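# Find the light check weight and place it on the red dish

## Task

Four check weights look alike, but one weighs less than the rest. Set that lighter one lying flat on the red dish, and make sure none of the other three ends up on the dish. You can compare weights on the balance: its pointer stays over the white mark when both pans hold equal loads, and leans toward the pan with less weight when they differ. Apart from the weights and the dish, every object must remain upright, and the balance must stay on the piece of furniture it now stands on.

## Robot and tools

Robots: three identical i2rt Big YAM arms named arm1, arm2 and arm3. Each has six revolute joints, a two-finger gripper and a wrist camera, and reaches roughly 1.0 m from its joint-1 axis. Foot (base_link) positions in the scene frame: arm1 near (-0.017, 1.211, 0.828), arm2 near (0.095, -0.011, 0.883), arm3 near (-0.083, -1.202, 0.816). Each foot faces along its own +x; arm1 is turned about 180 degrees relative to arm2 and arm3. Cameras: arm1_cam_wrist, arm2_cam_wrist, arm3_cam_wrist (on the hands) and room_a, room_b (fixed in the room). Calibration data (intrinsics, fisheye or radial distortion, world-to-camera transforms) is supplied; room cameras are most accurate near image centre, within about 7.5 mm.

Frame: a single scene frame in metres, origin on the floor, +z up. The hand point sits between the finger pads, about 1 cm short of the tips. Fingers point along the hand's +z; they open and close along its y. hand_target is where the hand would be at the joint targets currently held; the printed hand can be a centimetre or more off, more when stretched.

move: arguments arm1, arm2, arm3 (each optional, one object per robot) and cameras. A robot you omit gets no new command but may keep pushing toward old targets. Inside a robot's object:
- joints: absolute targets keyed by name. joint1_rad -2.879..2.879 (base yaw, positive counter-clockwise seen from above), joint2_rad 0..3.141 (shoulder), joint3_rad 0..3.019 (elbow), joint4_rad -1.692..1.57 (hand pitch, positive lifts fingers), joint5_rad -1.57..1.57 (hand yaw, positive to the arm's right), joint6_rad -2.094..2.094 (hand roll, positive clockwise from behind), all radians; gripper_m 0..0.093, the fingertip gap in metres.
- target: one list of 7 numbers [x, y, z, qw, qx, qy, qz], an absolute hand pose in the scene frame (metres plus unit quaternion). The hand travels a straight line from its hand_target toward it. When target is present, joints may only hold gripper_m.
- speed: top path speed, 0.002..0.5 m/s (default 0.25); rotation is capped at twice that value in rad/s. Only allowed with target.
- min_time_s: 0.1..8 s, the shortest duration for that robot's joint motions.
All motions of a call start together. Hand paths of one call finish together, paced by the slowest; each lasts 0.5 to 10 s, and a whole action never exceeds 15 s. Every control step limits the commanded pose to 100 mm and 20 degrees from the measured hand. Paths do not avoid obstacles or other arms, and a hand can overshoot speed or drift, especially near full stretch. cameras: a list of names, or ["all"], or [] for none. A move with no robot part returns full state, the scene number and images.

Results: a "move" line gives each moved robot as done or its worst status. joint_status/hand_status words: off_target (stopped short, may still push), time_out (joint could not finish; it now holds a nearby target and keeps pushing, send its reported position to relieve it), not_followed, "joint command not followed" or "pose unreachable" (the self/arm-collision check withheld the motion; the gripper part still runs), limit_stop_at_motor_heat. on_its_own lists uncommanded behaviour; "held at" is a target, not a reading. Robots under "as last shown" were not commanded and repeat earlier values. Joint velocities in rad/s (gripper m/s); "within noise" means at rest. Joint torques in N m, positive toward larger joint values, include gravity and offsets; joints 3 and 4 wrap at ±28 N m. Images may lag the state slightly; the "pictures" line gives their order.

Gripper: on a firmly held hard part, gripper_m reads up to about 5 mm under the part's width (some read up to 2 mm over). Closed on nothing: 0.000 to 0.003. To grip hard, command about 5 mm below the reading at first contact; to release, command well above the reading.

wait: seconds 0..10 plus optional cameras; nothing new is commanded. zoom_image: camera name and region [x0, y0, x1, y1] in pixels (origin top-left, at most 504 by 504), only for cameras in the latest images. finished_scene: scene number; it is final, so the goal must hold with no robot help.

Refusals: an out-of-range value refuses the call, and then later move, wait and finished_scene calls in that reply are skipped; an unknown key only invalidates that call.

Avoid: hard contact between arms (including one gripper closing on another's fingers), which can end the scene; arms touching each other gives no state line and the safety check may act late. Do not knock objects off the work area or onto the floor, drop parts from height, release moving parts, or slam into fixed or heavy items. Keep the balance upright and on its furniture. Arms keep pushing against obstacles and can overheat: MOTOR HOT appears at 85 °C, and at 100 °C that arm goes limp for 30 to 60 s or more, so avoid long stretched holds or pushes into unreachable poses. Loose objects may occasionally get nudged by outside pushes.

Each tool is called after ">>>" by a JSON object that holds its "name" and its "arguments", one argument or row to a line.

## Session

>>> {"name": "move", "arguments": {

}}

Scene clock: 0.00 s.
Joint torques (N m): no reading
Heat: arm1: hottest joint2_rad 37 °C; arm2: hottest joint2_rad 31 °C; arm3: hottest joint2_rad 36 °C.
Joint velocities: within noise
arm1.joint_positions: joint1_rad=+0.463 joint2_rad=+0.615 joint3_rad=+1.490 joint4_rad=-1.383 joint5_rad=+0.276 joint6_rad=+0.395 gripper_m=+0.09396
arm1.joint_status: not commanded
arm1.hand: x=-0.2166 y=+1.1519 z=+1.4100 quat_wxyz=(-0.119, -0.855, +0.016, +0.505) (m; scene frame)
arm1.hand_target: x=-0.2135 y=+1.1537 z=+1.4229 quat_wxyz=(-0.125, -0.847, +0.018, +0.516) (m; scene frame)
arm1.hand_status: not commanded
arm2.joint_positions: joint1_rad=+0.482 joint2_rad=+0.585 joint3_rad=+1.357 joint4_rad=-1.462 joint5_rad=+0.226 joint6_rad=+0.023 gripper_m=+0.09396
arm2.joint_status: not commanded
arm2.hand: x=-0.1095 y=-0.0683 z=+1.3892 quat_wxyz=(-0.010, +0.891, +0.138, -0.433) (m; scene frame)
arm2.hand_target: x=-0.1075 y=-0.0675 z=+1.4001 quat_wxyz=(-0.007, +0.885, +0.136, -0.444) (m; scene frame)
arm2.hand_status: not commanded
arm3.joint_positions: joint1_rad=-0.065 joint2_rad=+0.649 joint3_rad=+1.390 joint4_rad=-1.161 joint5_rad=-0.034 joint6_rad=-0.702 gripper_m=+0.09396
arm3.joint_status: not commanded
arm3.hand: x=-0.3410 y=-1.1470 z=+1.3892 quat_wxyz=(-0.236, +0.811, +0.203, -0.495) (m; scene frame)
arm3.hand_target: x=-0.3379 y=-1.1478 z=+1.4005 quat_wxyz=(-0.241, +0.804, +0.201, -0.504) (m; scene frame)
arm3.hand_status: not commanded
pictures: arm1_cam_wrist, arm2_cam_wrist, arm3_cam_wrist, room_a, room_b

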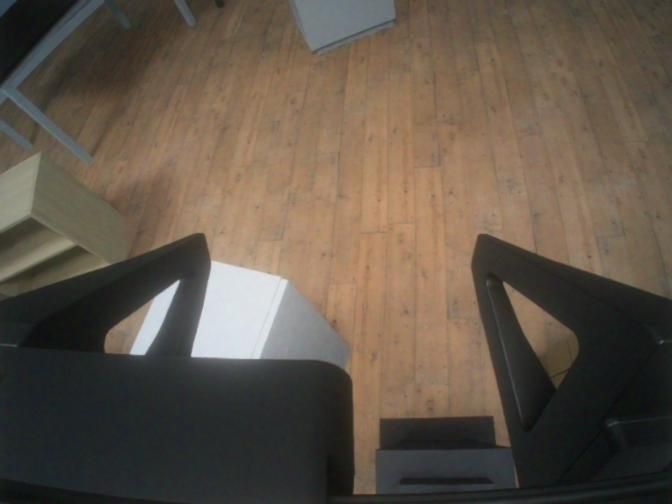

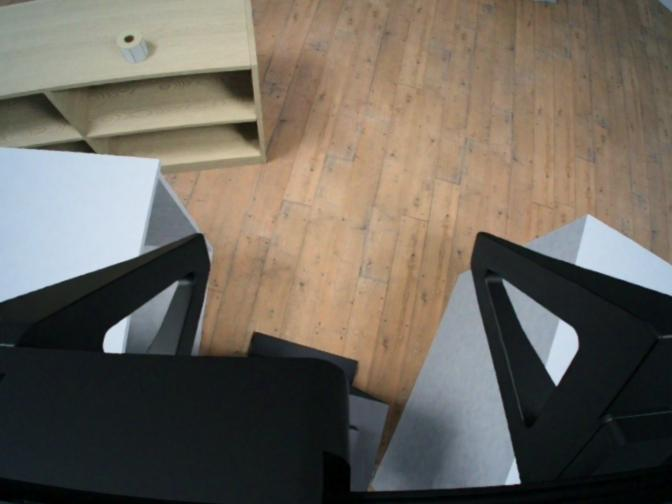

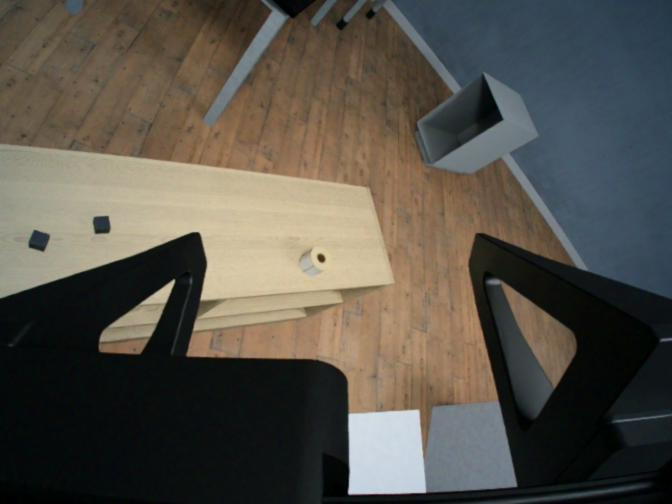

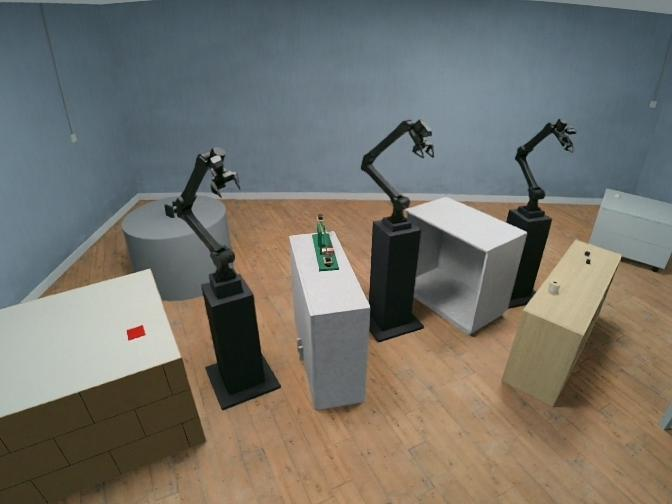

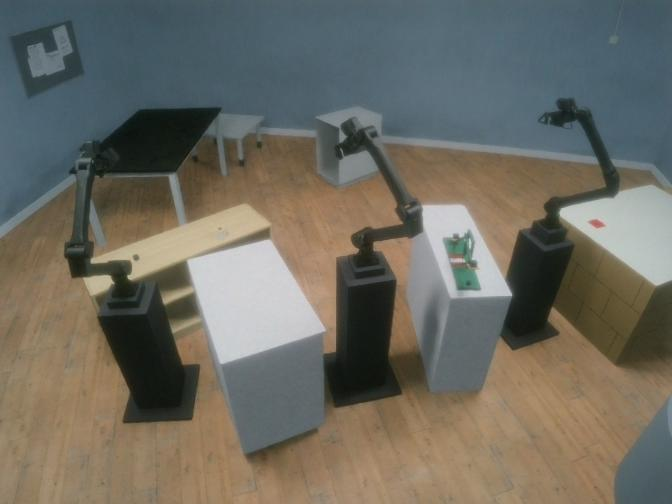

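>>> {"name": "zoom_image", "arguments": {
  "camera": "room_a",
  "region": [270, 190, 390, 290]
}}

>>> {"name": "zoom_image", "arguments": {
  "camera": "room_a",
  "region": [480, 220, 672, 364]
}}

>>> {"name": "zoom_image", "arguments": {
  "camera": "room_b",
  "region": [400, 200, 520, 300]
}}

>>> {"name": "zoom_image", "arguments": {
  "camera": "room_b",
  "region": [80, 200, 280, 350]
}}

>>> {"name": "zoom_image", "arguments": {
  "camera": "room_a",
  "region": [80, 280, 200, 370]
}}

Scaled by 4.200 from the camera's 672x504 image, which has a finer 960x720 frame.

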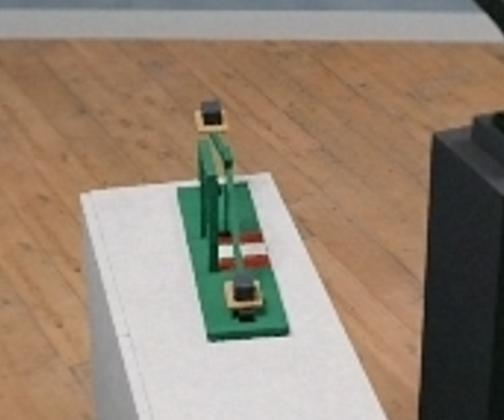

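Scaled by 2.625 from the camera's 672x504 image, which has a finer 960x720 frame.

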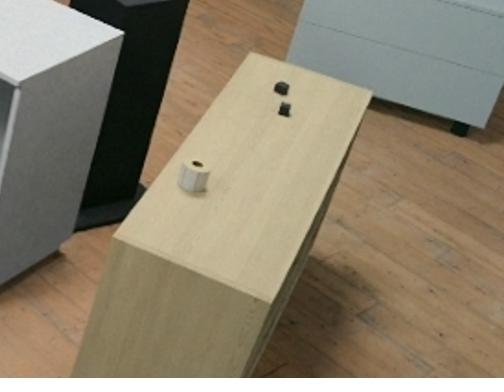

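Scaled by 4.200 from the camera's 672x504 image, which has a finer 960x720 frame.

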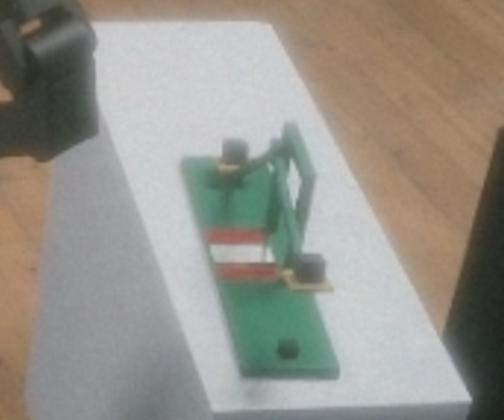

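Scaled by 2.520 from the camera's 672x504 image, which has a finer 960x720 frame.

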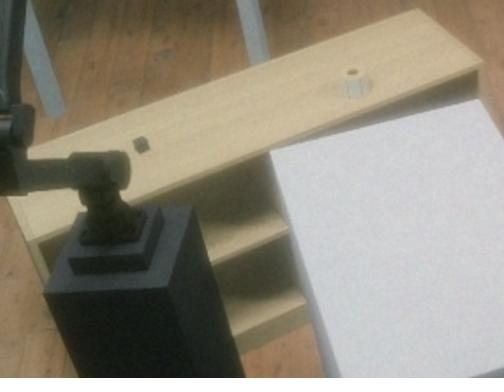

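Scaled by 4.200 from the camera's 672x504 image, which has a finer 960x720 frame.

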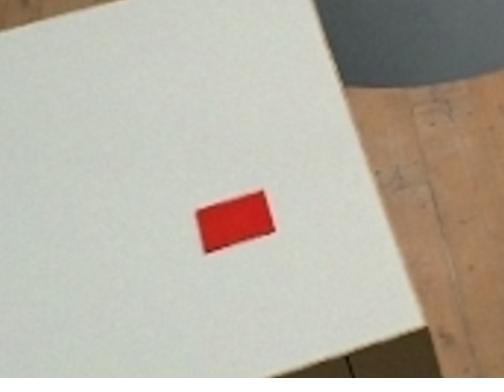

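>>> {"name": "move", "arguments": {
  "arm1": {"joints":{"joint1_rad":1.8,"joint5_rad":0,"joint6_rad":0}},
  "cameras": ["arm1_cam_wrist"]
}}

>>> {"name": "zoom_image", "arguments": {
  "camera": "arm1_cam_wrist",
  "region": [180, 50, 520, 305]
}}

Scene clock: 4.83 s.
Joint torques (N m): arm1=[0.79 2.9 10.35 2.13 0 -0.23] | arm2=[1.38 2.08 11.06 1.94 0.08 0.11] | arm3=[-1.14 0.5 8.79 2.1 0 0.02]
Heat: arm1: hottest joint2_rad 37 °C; arm2: hottest joint2_rad 31 °C; arm3: hottest joint2_rad 36 °C.
move: arm1 done
Joint velocities: within noise
arm1.joint_positions: joint1_rad=+1.786 joint2_rad=+0.615 joint3_rad=+1.490 joint4_rad=-1.383 joint5_rad=+0.002 joint6_rad=+0.014 gripper_m=+0.09397
arm1.joint_status: all done
arm1.hand: x=+0.0444 y=+1.0088 z=+1.4058 quat_wxyz=(-0.405, -0.523, -0.684, +0.307) (m; scene frame)
arm1.hand_target: x=+0.0467 y=+1.0129 z=+1.4188 quat_wxyz=(-0.416, -0.508, -0.686, +0.314) (m; scene frame)
arm1.hand_status: not commanded
arm2, arm3: as last shown
arm3.hand_target: x=-0.3379 y=-1.1478 z=+1.4005 quat_wxyz=(-0.241, +0.805, +0.201, -0.504) (m; scene frame)
pictures: arm1_cam_wrist
camera_calibration:
arm1_cam_wrist: T_world_to_cam=[[-0.964729, -0.263244, -0.000408357, 0.309003], [-0.239344, 0.877786, -0.414978, -0.288476], [0.109599, -0.400244, -0.909831, 1.8055], [0, 0, 0, 1]] pos_world=[0.0311776, 1.05721, 1.52312]

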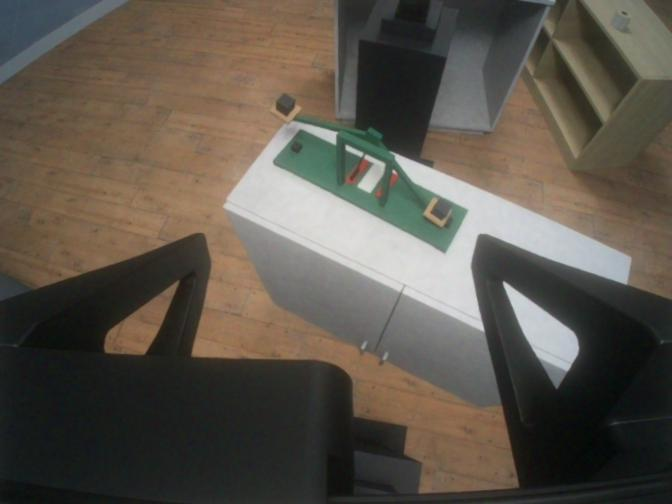

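Scaled by 1.482 from the camera's 672x504 image, which has a finer 960x720 frame.

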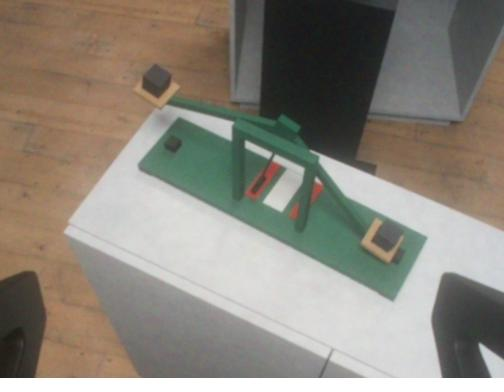

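>>> {"name": "move", "arguments": {
  "arm1": {"target":[0.38,0.54,1.01,0.1947,0.7725,0.5350,-0.2812],"speed":0.3},
  "cameras": ["arm1_cam_wrist","room_a"]
}}

>>> {"name": "zoom_image", "arguments": {
  "camera": "arm1_cam_wrist",
  "region": [180, 50, 520, 305]
}}

Scene clock: 10.97 s.
Joint torques (N m): arm1=[0.62 -17.14 15.47 0.57 0.52 0.05] | arm2=[1.55 2.32 10.99 1.98 0.08 0.11] | arm3=[-1.2 0.38 8.79 2.06 -0.01 0]
Heat: arm1: hottest joint2_rad 37 °C; arm2: hottest joint2_rad 31 °C; arm3: hottest joint2_rad 36 °C.
move: arm1 off_target
Joint velocities: within noise
arm1.joint_positions: joint1_rad=+2.155 joint2_rad=+2.192 joint3_rad=+2.117 joint4_rad=-1.115 joint5_rad=+0.566 joint6_rad=+0.875 gripper_m=+0.09397
arm1.joint_status: not commanded
arm1.hand: x=+0.3668 y=+0.5483 z=+0.9941 quat_wxyz=(-0.175, -0.770, -0.544, +0.282) (m; scene frame)
arm1.hand_target: x=+0.3794 y=+0.5411 z=+1.0101 quat_wxyz=(-0.195, -0.772, -0.535, +0.281) (m; scene frame)
arm1.hand_status: off_target (0.022 m and 2.5 deg from the pose sent, 0.699 m and 41.4 deg at the start)
arm2, arm3: as last shown
pictures: arm1_cam_wrist, room_a
camera_calibration:
arm1_cam_wrist: T_world_to_cam=[[-0.93736, 0.345909, 0.0412739, 0.113091], [0.344445, 0.938009, -0.0386875, -0.599155], [-0.0520976, -0.0220475, -0.998399, 1.15134], [0, 0, 0, 1]] pos_world=[0.372365, 0.548277, 1.12165]

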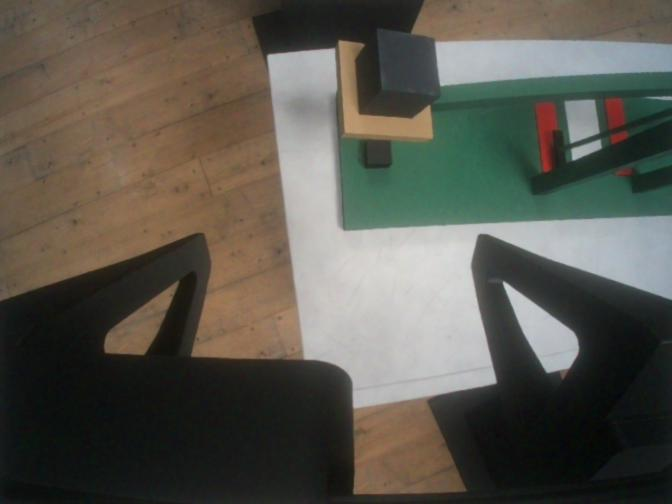

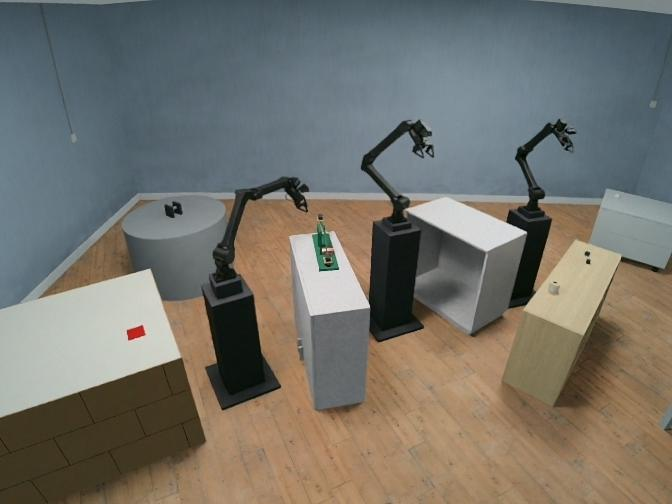

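Scaled by 1.482 from the camera's 672x504 image, which has a finer 960x720 frame.

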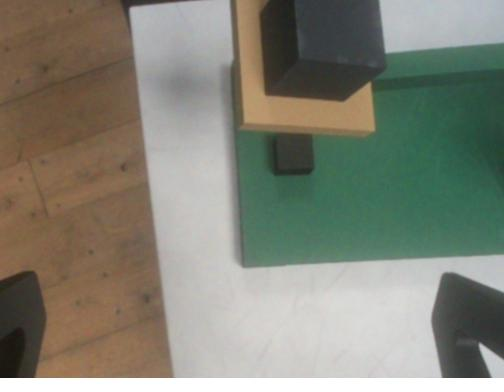

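>>> {"name": "move", "arguments": {
  "arm1": {"target":[0.292,0.5,0.95,0.3004,0.7921,0.4906,-0.2040],"speed":0.2},
  "cameras": ["arm1_cam_wrist"]
}}

>>> {"name": "zoom_image", "arguments": {
  "camera": "arm1_cam_wrist",
  "region": [180, 50, 520, 305]
}}

Scene clock: 14.57 s.
Joint torques (N m): arm1=[-1.38 -19.84 11.08 2 0.28 -0.19] | arm2=[1.32 1.9 10.99 1.89 0.07 0.12] | arm3=[-1.14 0.44 8.77 2.04 -0.01 0.02]
Heat: arm1: hottest joint2_rad 38 °C; arm2: hottest joint3_rad 32 °C; arm3: hottest joint2_rad 36 °C.
move: arm1 off_target
Joint velocities: within noise
arm1.joint_positions: joint1_rad=+2.003 joint2_rad=+2.112 joint3_rad=+1.733 joint4_rad=-0.597 joint5_rad=+0.340 joint6_rad=+0.838 gripper_m=+0.09397
arm1.joint_status: not commanded
arm1.hand: x=+0.2935 y=+0.5117 z=+0.9109 quat_wxyz=(-0.268, -0.798, -0.502, +0.199) (m; scene frame)
arm1.hand_target: x=+0.2915 y=+0.5008 z=+0.9500 quat_wxyz=(-0.300, -0.792, -0.491, +0.204) (m; scene frame)
arm1.hand_status: off_target (0.041 m and 4.1 deg from the pose sent, 0.099 m and 18.2 deg at the start)
arm2, arm3: as last shown
pictures: arm1_cam_wrist
camera_calibration:
arm1_cam_wrist: T_world_to_cam=[[-0.908375, 0.353058, -0.224064, 0.290049], [0.364032, 0.93135, -0.00828723, -0.572807], [0.205756, -0.0890941, -0.974539, 1.00043], [0, 0, 0, 1]] pos_world=[0.266149, 0.520212, 1.0352]

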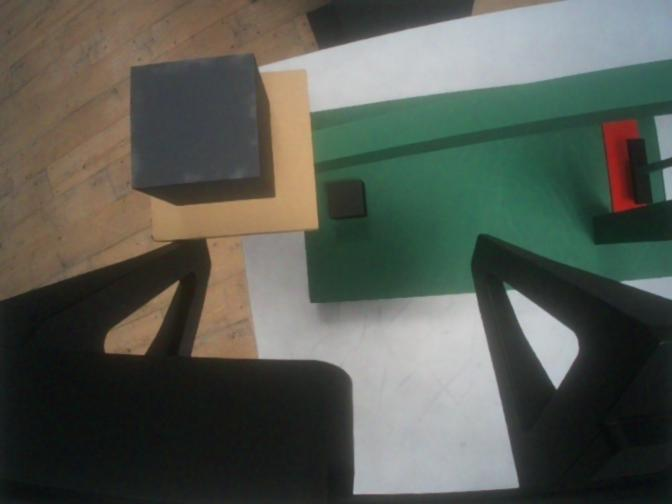

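Scaled by 1.482 from the camera's 672x504 image, which has a finer 960x720 frame.

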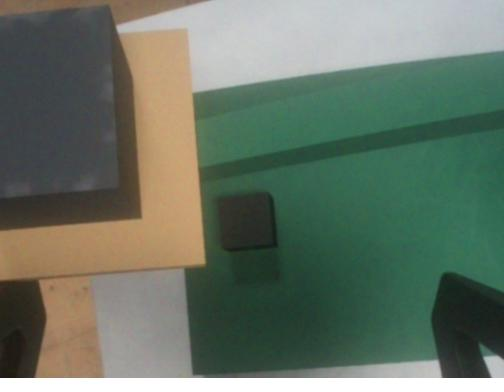

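>>> {"name": "move", "arguments": {
  "arm1": {"target":[0.310,0.507,1.028,0.3056,0.7790,0.5111,-0.1960],"speed":0.2},
  "cameras": ["arm1_cam_wrist","room_a"]
}}

>>> {"name": "zoom_image", "arguments": {
  "camera": "arm1_cam_wrist",
  "region": [180, 50, 520, 305]
}}

>>> {"name": "zoom_image", "arguments": {
  "camera": "room_a",
  "region": [270, 170, 370, 250]
}}

Scene clock: 17.60 s.
Joint torques (N m): arm1=[0.15 -17.61 15.17 1.02 0.16 -0.26] | arm2=[1.26 2.2 10.97 1.95 0.08 0.11] | arm3=[-1.2 0.44 8.79 2.07 0 0.01]
Heat: arm1: hottest joint2_rad 39 °C; arm2: hottest joint3_rad 32 °C; arm3: hottest joint2_rad 36 °C.
move: arm1 off_target
Joint velocities: within noise
arm1.joint_positions: joint1_rad=+2.003 joint2_rad=+2.027 joint3_rad=+1.803 joint4_rad=-0.730 joint5_rad=+0.322 joint6_rad=+0.817 gripper_m=+0.09397
arm1.joint_status: not commanded
arm1.hand: x=+0.2953 y=+0.5162 z=+0.9902 quat_wxyz=(-0.277, -0.791, -0.510, +0.194) (m; scene frame)
arm1.hand_target: x=+0.3090 y=+0.5088 z=+1.0283 quat_wxyz=(-0.306, -0.779, -0.511, +0.196) (m; scene frame)
arm1.hand_status: off_target (0.042 m and 3.5 deg from the pose sent, 0.118 m and 5.0 deg at the start; pose on its path clipped on 2 of 40 steps)
arm2, arm3: as last shown
pictures: arm1_cam_wrist, room_a
camera_calibration:
arm1_cam_wrist: T_world_to_cam=[[-0.915399, 0.325338, -0.237063, 0.337082], [0.338414, 0.940869, -0.0155375, -0.567207], [0.217991, -0.0944487, -0.97137, 1.07374], [0, 0, 0, 1]] pos_world=[0.266449, 0.525416, 1.1141]

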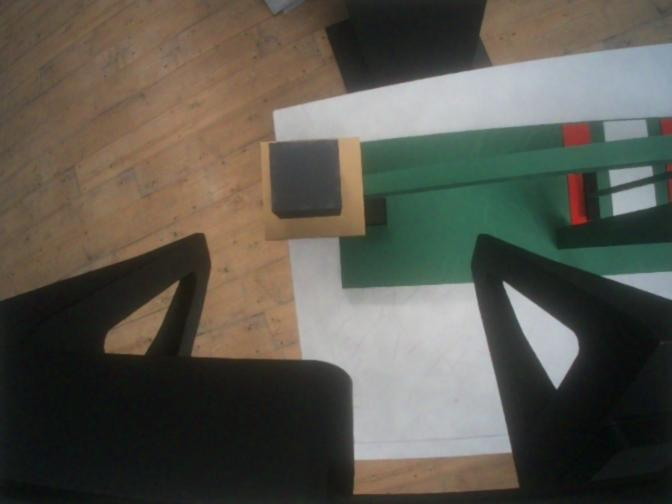

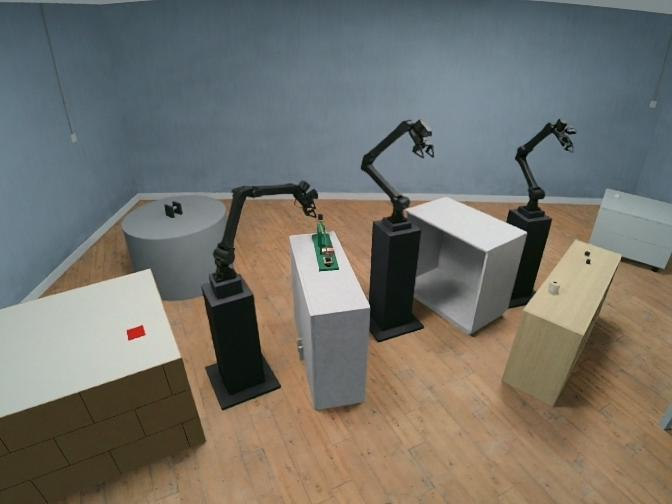

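Scaled by 1.482 from the camera's 672x504 image, which has a finer 960x720 frame.

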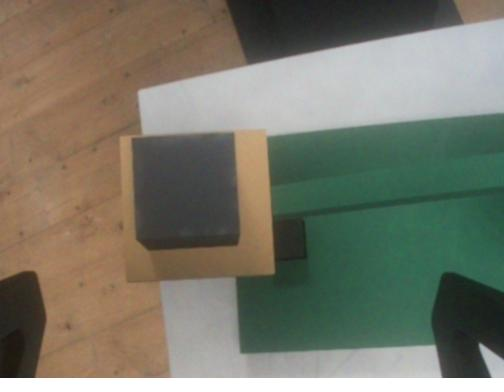

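Scaled by 5.040 from the camera's 672x504 image, which has a finer 960x720 frame.

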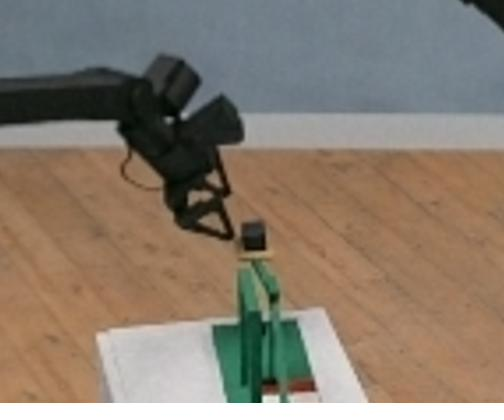

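>>> {"name": "move", "arguments": {
  "arm1": {"target":[0.322,0.4635,0.986,0.3056,0.7790,0.5111,-0.1960],"speed":0.08},
  "cameras": ["arm1_cam_wrist","room_a"]
}}

>>> {"name": "zoom_image", "arguments": {
  "camera": "arm1_cam_wrist",
  "region": [180, 50, 520, 305]
}}

>>> {"name": "zoom_image", "arguments": {
  "camera": "room_a",
  "region": [270, 170, 370, 250]
}}

Scene clock: 20.03 s.
Joint torques (N m): arm1=[-1.03 -17.26 15.66 1.78 0.19 -0.27] | arm2=[1.49 2.32 10.93 1.96 0.09 0.12] | arm3=[-1.2 0.32 8.8 2.04 0 0.01]
Heat: arm1: hottest joint2_rad 39 °C; arm2: hottest joint3_rad 33 °C; arm3: hottest joint2_rad 36 °C.
move: arm1 off_target
Joint velocities: within noise
arm1.joint_positions: joint1_rad=+2.003 joint2_rad=+2.153 joint3_rad=+1.934 joint4_rad=-0.730 joint5_rad=+0.313 joint6_rad=+0.805 gripper_m=+0.09397
arm1.joint_status: not commanded
arm1.hand: x=+0.3148 y=+0.4824 z=+0.9617 quat_wxyz=(-0.280, -0.787, -0.515, +0.192) (m; scene frame)
arm1.hand_target: x=+0.3209 y=+0.4654 z=+0.9864 quat_wxyz=(-0.306, -0.779, -0.511, +0.196) (m; scene frame)
arm1.hand_status: off_target (0.032 m and 3.2 deg from the pose sent, 0.059 m and 3.5 deg at the start)
arm2, arm3: as last shown
pictures: arm1_cam_wrist, room_a
camera_calibration:
arm1_cam_wrist: T_world_to_cam=[[-0.919604, 0.312095, -0.23859, 0.368338], [0.325196, 0.945501, -0.0166215, -0.539478], [0.220399, -0.0928737, -0.970978, 1.03677], [0, 0, 0, 1]] pos_world=[0.285657, 0.49141, 1.0856]

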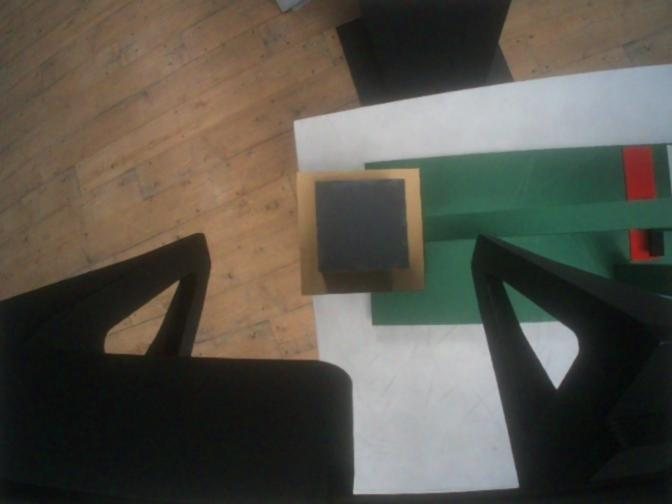

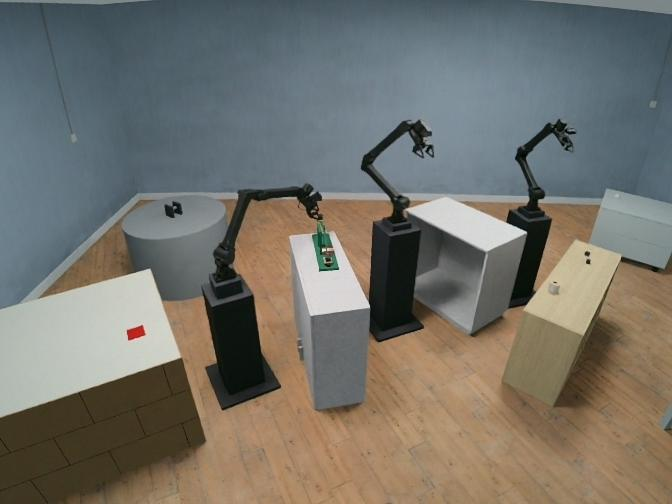

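Scaled by 1.482 from the camera's 672x504 image, which has a finer 960x720 frame.

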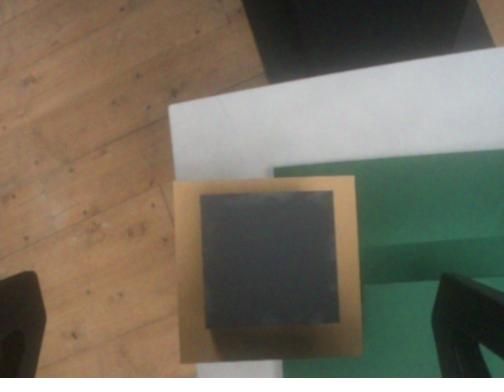

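Scaled by 5.040 from the camera's 672x504 image, which has a finer 960x720 frame.

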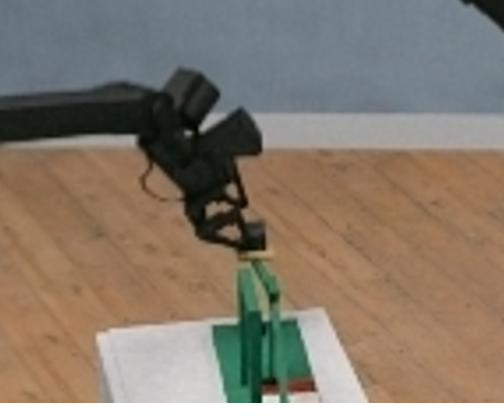

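>>> {"name": "move", "arguments": {
  "arm1": {"target":[0.313,0.453,0.974,0.3056,0.7790,0.5111,-0.1960],"speed":0.08},
  "cameras": ["arm1_cam_wrist","room_a"]
}}

>>> {"name": "zoom_image", "arguments": {
  "camera": "arm1_cam_wrist",
  "region": [180, 50, 520, 305]
}}

>>> {"name": "zoom_image", "arguments": {
  "camera": "room_a",
  "region": [290, 185, 350, 233]
}}

Scene clock: 21.67 s.
Joint torques (N m): arm1=[-1.08 -17.08 15.65 1.99 0.18 -0.26] | arm2=[1.55 2.14 10.97 1.96 0.08 0.11] | arm3=[-1.08 0.44 8.79 2.07 -0.01 0.02]
Heat: arm1: hottest joint3_rad 40 °C; arm2: hottest joint3_rad 33 °C; arm3: hottest joint2_rad 36 °C.
move: arm1 off_target
Joint velocities: within noise
arm1.joint_positions: joint1_rad=+1.994 joint2_rad=+2.171 joint3_rad=+1.937 joint4_rad=-0.716 joint5_rad=+0.302 joint6_rad=+0.790 gripper_m=+0.09397
arm1.joint_status: not commanded
arm1.hand: x=+0.3112 y=+0.4766 z=+0.9509 quat_wxyz=(-0.278, -0.785, -0.519, +0.191) (m; scene frame)
arm1.hand_target: x=+0.3117 y=+0.4552 z=+0.9745 quat_wxyz=(-0.306, -0.779, -0.511, +0.196) (m; scene frame)
arm1.hand_status: off_target (0.033 m and 3.4 deg from the pose sent, 0.032 m and 3.2 deg at the start)
arm2, arm3: as last shown
pictures: arm1_cam_wrist, room_a
camera_calibration:
arm1_cam_wrist: T_world_to_cam=[[-0.922446, 0.305769, -0.235794, 0.365531], [0.317538, 0.948161, -0.0126923, -0.535524], [0.21969, -0.0865814, -0.97172, 1.02448], [0, 0, 0, 1]] pos_world=[0.282165, 0.484696, 1.0749]

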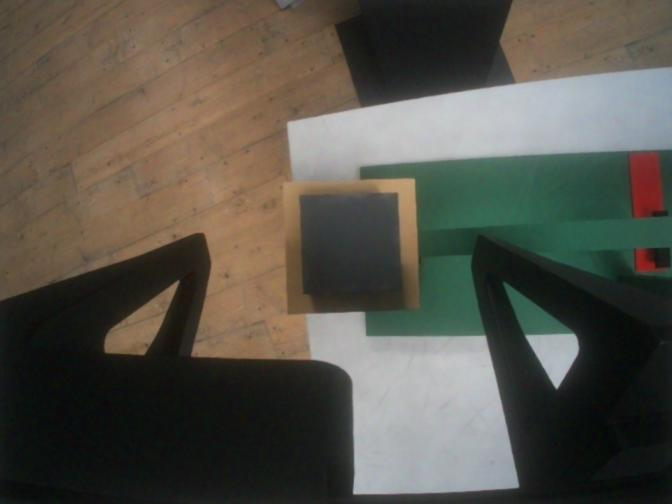

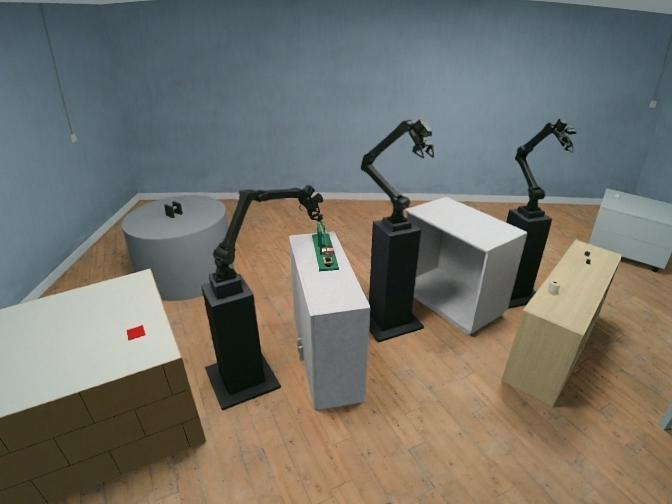

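Scaled by 1.482 from the camera's 672x504 image, which has a finer 960x720 frame.

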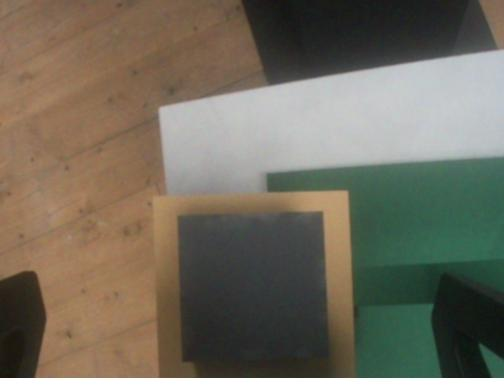

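Scaled by 8.400 from the camera's 672x504 image, which has a finer 960x720 frame.

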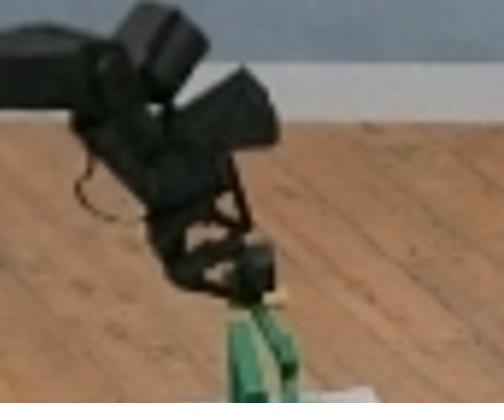

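>>> {"name": "move", "arguments": {
  "arm1": {"joints":{"gripper_m":0.024},"min_time_s":1},
  "cameras": ["arm1_cam_wrist"]
}}

Scene clock: 22.53 s.
Joint torques (N m): arm1=[-1.14 -17.03 15.8 1.99 0.19 -0.24] | arm2=[1.49 2.32 11 1.99 0.08 0.11] | arm3=[-1.26 0.44 8.77 2.06 -0.01 0.01]
Heat: arm1: hottest joint3_rad 40 °C; arm2: hottest joint3_rad 33 °C; arm3: hottest joint2_rad 36 °C.
move: arm1 off_target
Joint velocities: within noise
arm1.joint_positions: joint1_rad=+1.994 joint2_rad=+2.171 joint3_rad=+1.937 joint4_rad=-0.716 joint5_rad=+0.302 joint6_rad=+0.789 gripper_m=+0.03017
arm1.joint_status: gripper_m off_target (ended at +0.03019, target +0.02400)
arm1.hand: x=+0.3113 y=+0.4766 z=+0.9508 quat_wxyz=(-0.278, -0.785, -0.520, +0.190) (m; scene frame)
arm1.hand_target: x=+0.3117 y=+0.4552 z=+0.9745 quat_wxyz=(-0.306, -0.779, -0.511, +0.197) (m; scene frame)
arm1.hand_status: not commanded
arm2, arm3: as last shown
pictures: arm1_cam_wrist
camera_calibration:
arm1_cam_wrist: T_world_to_cam=[[-0.922898, 0.304582, -0.235562, 0.366055], [0.31624, 0.948598, -0.0124453, -0.535667], [0.219663, -0.0859798, -0.97178, 1.02414], [0, 0, 0, 1]] pos_world=[0.282266, 0.484694, 1.0748]

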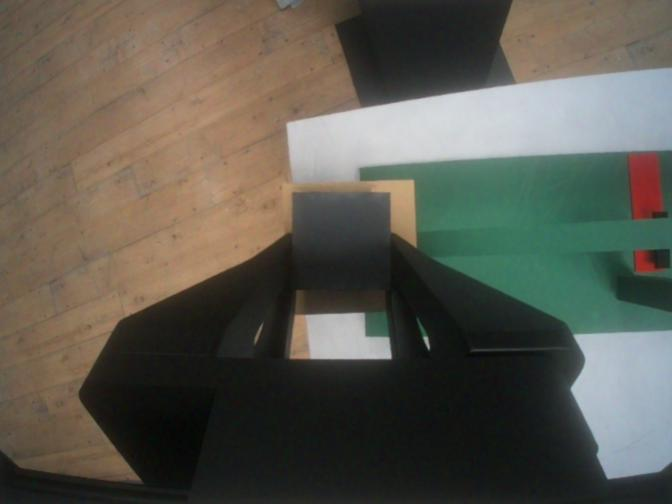

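>>> {"name": "move", "arguments": {
  "arm1": {"target":[0.305,0.475,1.10,0.306,0.779,0.511,-0.197],"speed":0.15},
  "cameras": ["arm1_cam_wrist","room_a"]
}}

>>> {"name": "zoom_image", "arguments": {
  "camera": "room_a",
  "region": [270, 170, 370, 290]
}}

Scene clock: 24.67 s.
Joint torques (N m): arm1=[-1.9 -19.66 16.77 1.1 0.33 -0.25] | arm2=[1.44 2.32 11 1.94 0.08 0.11] | arm3=[-1.2 0.44 8.8 2.06 -0.01 0.02]
Heat: arm1: hottest joint3_rad 41 °C; arm2: hottest joint3_rad 33 °C; arm3: hottest joint2_rad 36 °C.
move: arm1 off_target
Joint velocities: within noise
arm1.joint_positions: joint1_rad=+1.994 joint2_rad=+2.104 joint3_rad=+2.078 joint4_rad=-0.951 joint5_rad=+0.302 joint6_rad=+0.789 gripper_m=+0.03017
arm1.joint_status: not commanded
arm1.hand: x=+0.3053 y=+0.4896 z=+1.0424 quat_wxyz=(-0.265, -0.787, -0.524, +0.189) (m; scene frame)
arm1.hand_target: x=+0.3032 y=+0.4785 z=+1.0999 quat_wxyz=(-0.306, -0.779, -0.511, +0.198) (m; scene frame)
arm1.hand_status: off_target (0.059 m and 5.1 deg from the pose sent, 0.149 m and 3.5 deg at the start; pose on its path clipped on 15 of 58 steps)
arm2.joint_positions: joint1_rad=+0.482 joint2_rad=+0.585 joint3_rad=+1.357 joint4_rad=-1.462 joint5_rad=+0.226 joint6_rad=+0.023 gripper_m=+0.09396
arm2.joint_status: not commanded
arm2.hand: x=-0.1095 y=-0.0683 z=+1.3892 quat_wxyz=(-0.010, +0.891, +0.138, -0.433) (m; scene frame)
arm2.hand_target: x=-0.1075 y=-0.0675 z=+1.4001 quat_wxyz=(-0.007, +0.885, +0.136, -0.444) (m; scene frame)
arm2.hand_status: not commanded
arm3.joint_positions: joint1_rad=-0.065 joint2_rad=+0.649 joint3_rad=+1.390 joint4_rad=-1.161 joint5_rad=-0.034 joint6_rad=-0.702 gripper_m=+0.09396
arm3.joint_status: not commanded
arm3.hand: x=-0.3410 y=-1.1470 z=+1.3892 quat_wxyz=(-0.236, +0.811, +0.203, -0.495) (m; scene frame)
arm3.hand_target: x=-0.3379 y=-1.1478 z=+1.4005 quat_wxyz=(-0.241, +0.805, +0.201, -0.504) (m; scene frame)
arm3.hand_status: not commanded
pictures: arm1_cam_wrist, room_a
camera_calibration:
arm1_cam_wrist: T_world_to_cam=[[-0.925795, 0.310433, -0.21572, 0.355582], [0.316413, 0.948595, 0.00714396, -0.565421], [0.206849, -0.0616429, -0.976429, 1.11246], [0, 0, 0, 1]] pos_world=[0.277991, 0.494547, 1.16699]

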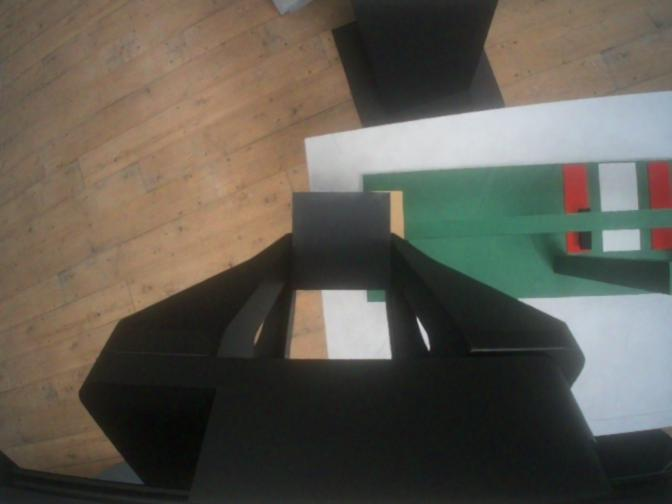

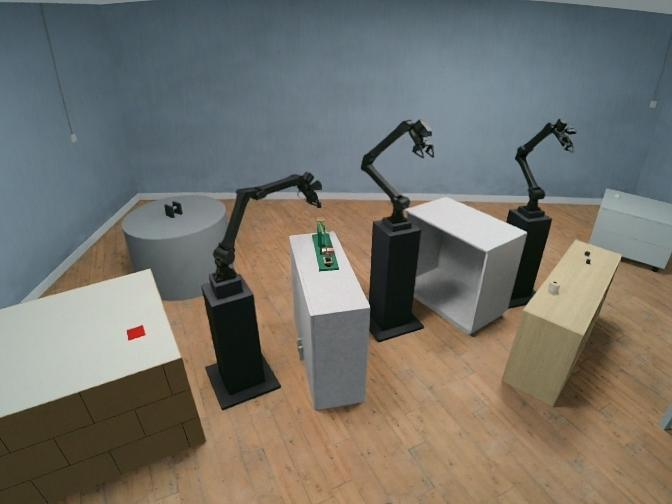

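Scaled by 4.200 from the camera's 672x504 image, which has a finer 960x720 frame.

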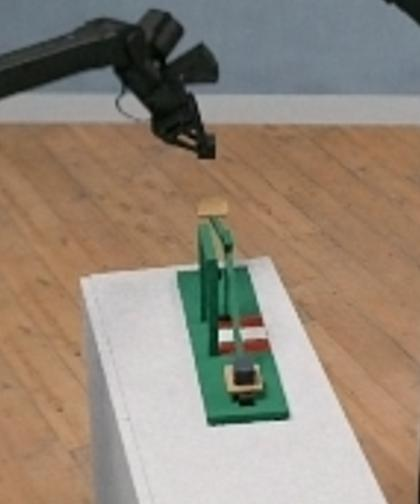

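>>> {"name": "move", "arguments": {
  "arm1": {"joints":{"joint1_rad":-1.45,"joint2_rad":0.7,"joint3_rad":1.5,"joint4_rad":-1.65,"joint5_rad":0,"joint6_rad":0},"min_time_s":4},
  "cameras": ["arm1_cam_wrist","room_a"]
}}

Scene clock: 29.93 s.
Joint torques (N m): arm1=[-1.55 1.2 9.21 1.4 -0.01 -0.22] | arm2=[1.38 2.08 10.96 1.91 0.07 0.11] | arm3=[-1.03 0.44 8.8 2.07 0 0.01]
Heat: arm1: hottest joint3_rad 42 °C; arm2: hottest joint3_rad 34 °C; arm3: hottest joint2_rad 36 °C.
move: arm1 done
Joint velocities: within noise
arm1.joint_positions: joint1_rad=-1.436 joint2_rad=+0.701 joint3_rad=+1.488 joint4_rad=-1.647 joint5_rad=+0.003 joint6_rad=+0.015 gripper_m=+0.03017
arm1.joint_status: all done
arm1.hand: x=-0.0529 y=+1.4177 z=+1.3368 quat_wxyz=(+0.216, -0.719, +0.602, +0.271) (m; scene frame)
arm1.hand_target: x=-0.0501 y=+1.4163 z=+1.3415 quat_wxyz=(+0.222, -0.719, +0.600, +0.272) (m; scene frame)
arm1.hand_status: not commanded
arm2, arm3: as last shown
pictures: arm1_cam_wrist, room_a
camera_calibration:
arm1_cam_wrist: T_world_to_cam=[[0.983234, 0.181961, -0.0118992, -0.1901], [0.180723, -0.981085, -0.069365, 1.49618], [-0.0242958, 0.0660516, -0.99752, 1.36615], [0, 0, 0, 1]] pos_world=[-0.0502906, 1.41224, 1.46428]

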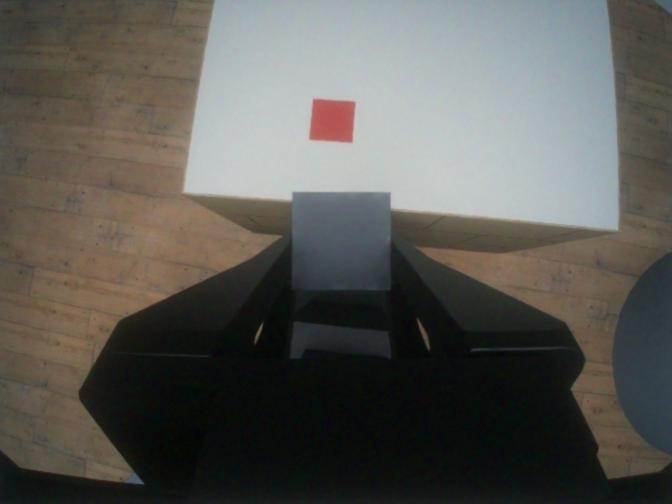

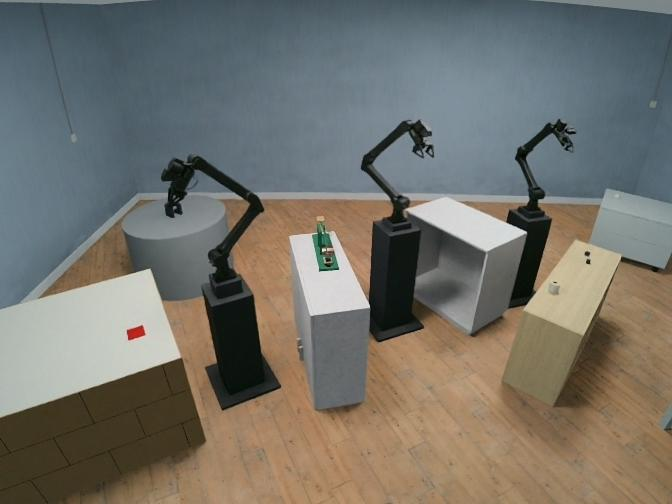

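>>> {"name": "move", "arguments": {
  "arm1": {"target":[-0.139,1.72,0.86,0.1979,-0.7434,0.5881,0.2502],"speed":0.3},
  "cameras": ["arm1_cam_wrist","room_a","room_b"]
}}

>>> {"name": "zoom_image", "arguments": {
  "camera": "room_a",
  "region": [80, 260, 230, 370]
}}

>>> {"name": "zoom_image", "arguments": {
  "camera": "arm1_cam_wrist",
  "region": [200, 130, 480, 340]
}}

Scene clock: 33.40 s.
Joint torques (N m): arm1=[0.91 -8.64 11.32 2.04 -0.02 -0.22] | arm2=[1.67 2.08 10.92 2 0.08 0.11] | arm3=[-1.08 0.44 8.79 2.06 -0.01 0.01]
Heat: arm1: hottest joint3_rad 42 °C; arm2: hottest joint3_rad 35 °C; arm3: hottest joint2_rad 36 °C.
move: arm1 off_target
Joint velocities: within noise
arm1.joint_positions: joint1_rad=-1.404 joint2_rad=+1.605 joint3_rad=+0.763 joint4_rad=-0.135 joint5_rad=+0.014 joint6_rad=+0.014 gripper_m=+0.03017
arm1.joint_status: not commanded
arm1.hand: x=-0.1256 y=+1.6949 z=+0.8426 quat_wxyz=(+0.182, -0.743, +0.603, +0.227) (m; scene frame)
arm1.hand_target: x=-0.1388 y=+1.7183 z=+0.8610 quat_wxyz=(+0.198, -0.743, +0.588, +0.250) (m; scene frame)
arm1.hand_status: off_target (0.033 m and 3.7 deg from the pose sent, 0.571 m and 4.5 deg at the start)
arm2, arm3: as last shown
pictures: arm1_cam_wrist, room_a, room_b
camera_calibration:
arm1_cam_wrist: T_world_to_cam=[[0.978398, 0.20673, -0.000791641, -0.226842], [0.206531, -0.977275, 0.0477257, 1.64515], [0.00909267, -0.0468582, -0.99886, 1.04977], [0, 0, 0, 1]] pos_world=[-0.127377, 1.70385, 0.969877]

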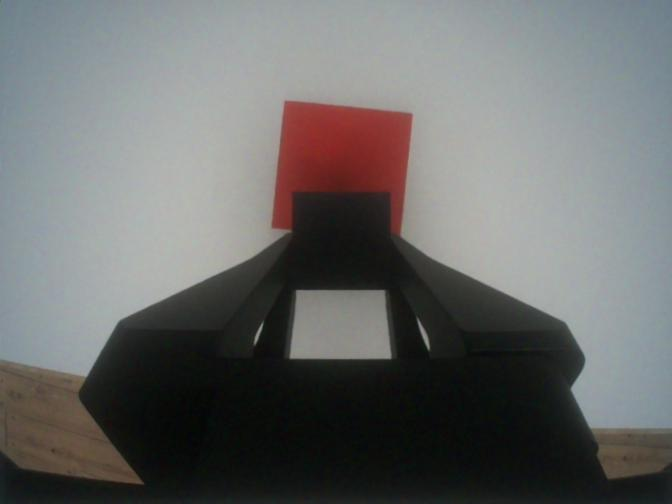

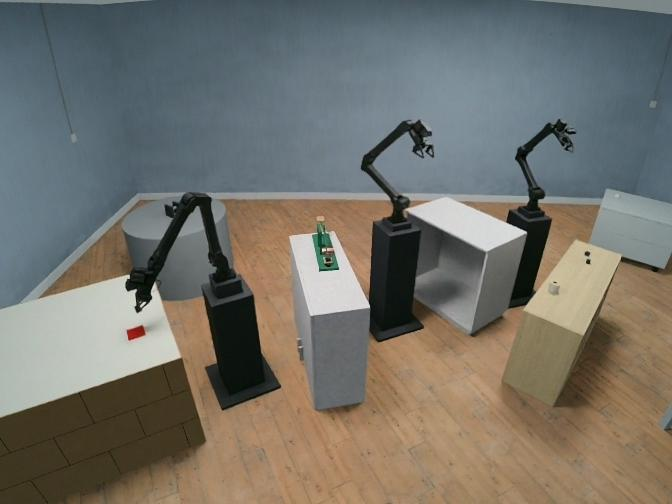

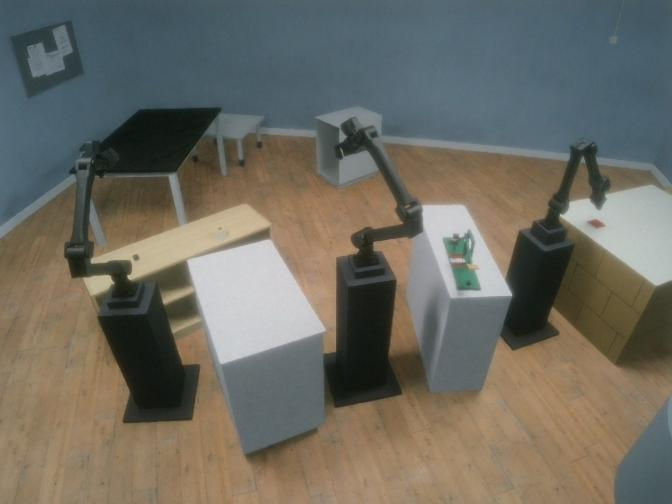

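Scaled by 3.360 from the camera's 672x504 image, which has a finer 960x720 frame.

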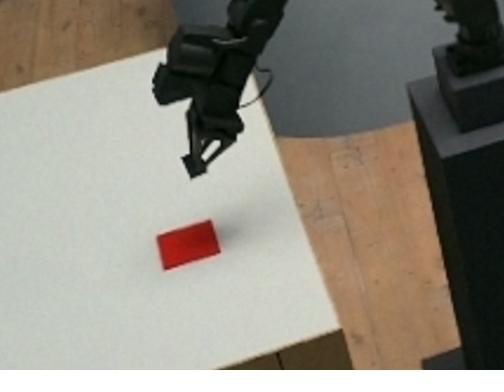

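Scaled by 1.800 from the camera's 672x504 image, which has a finer 960x720 frame.

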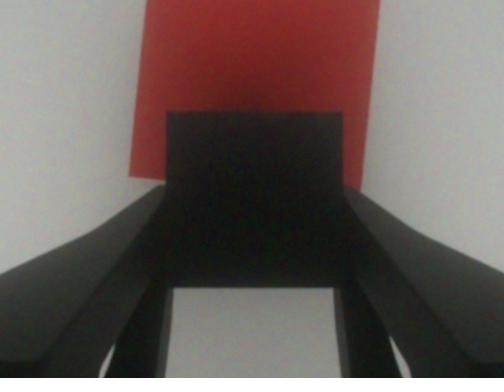

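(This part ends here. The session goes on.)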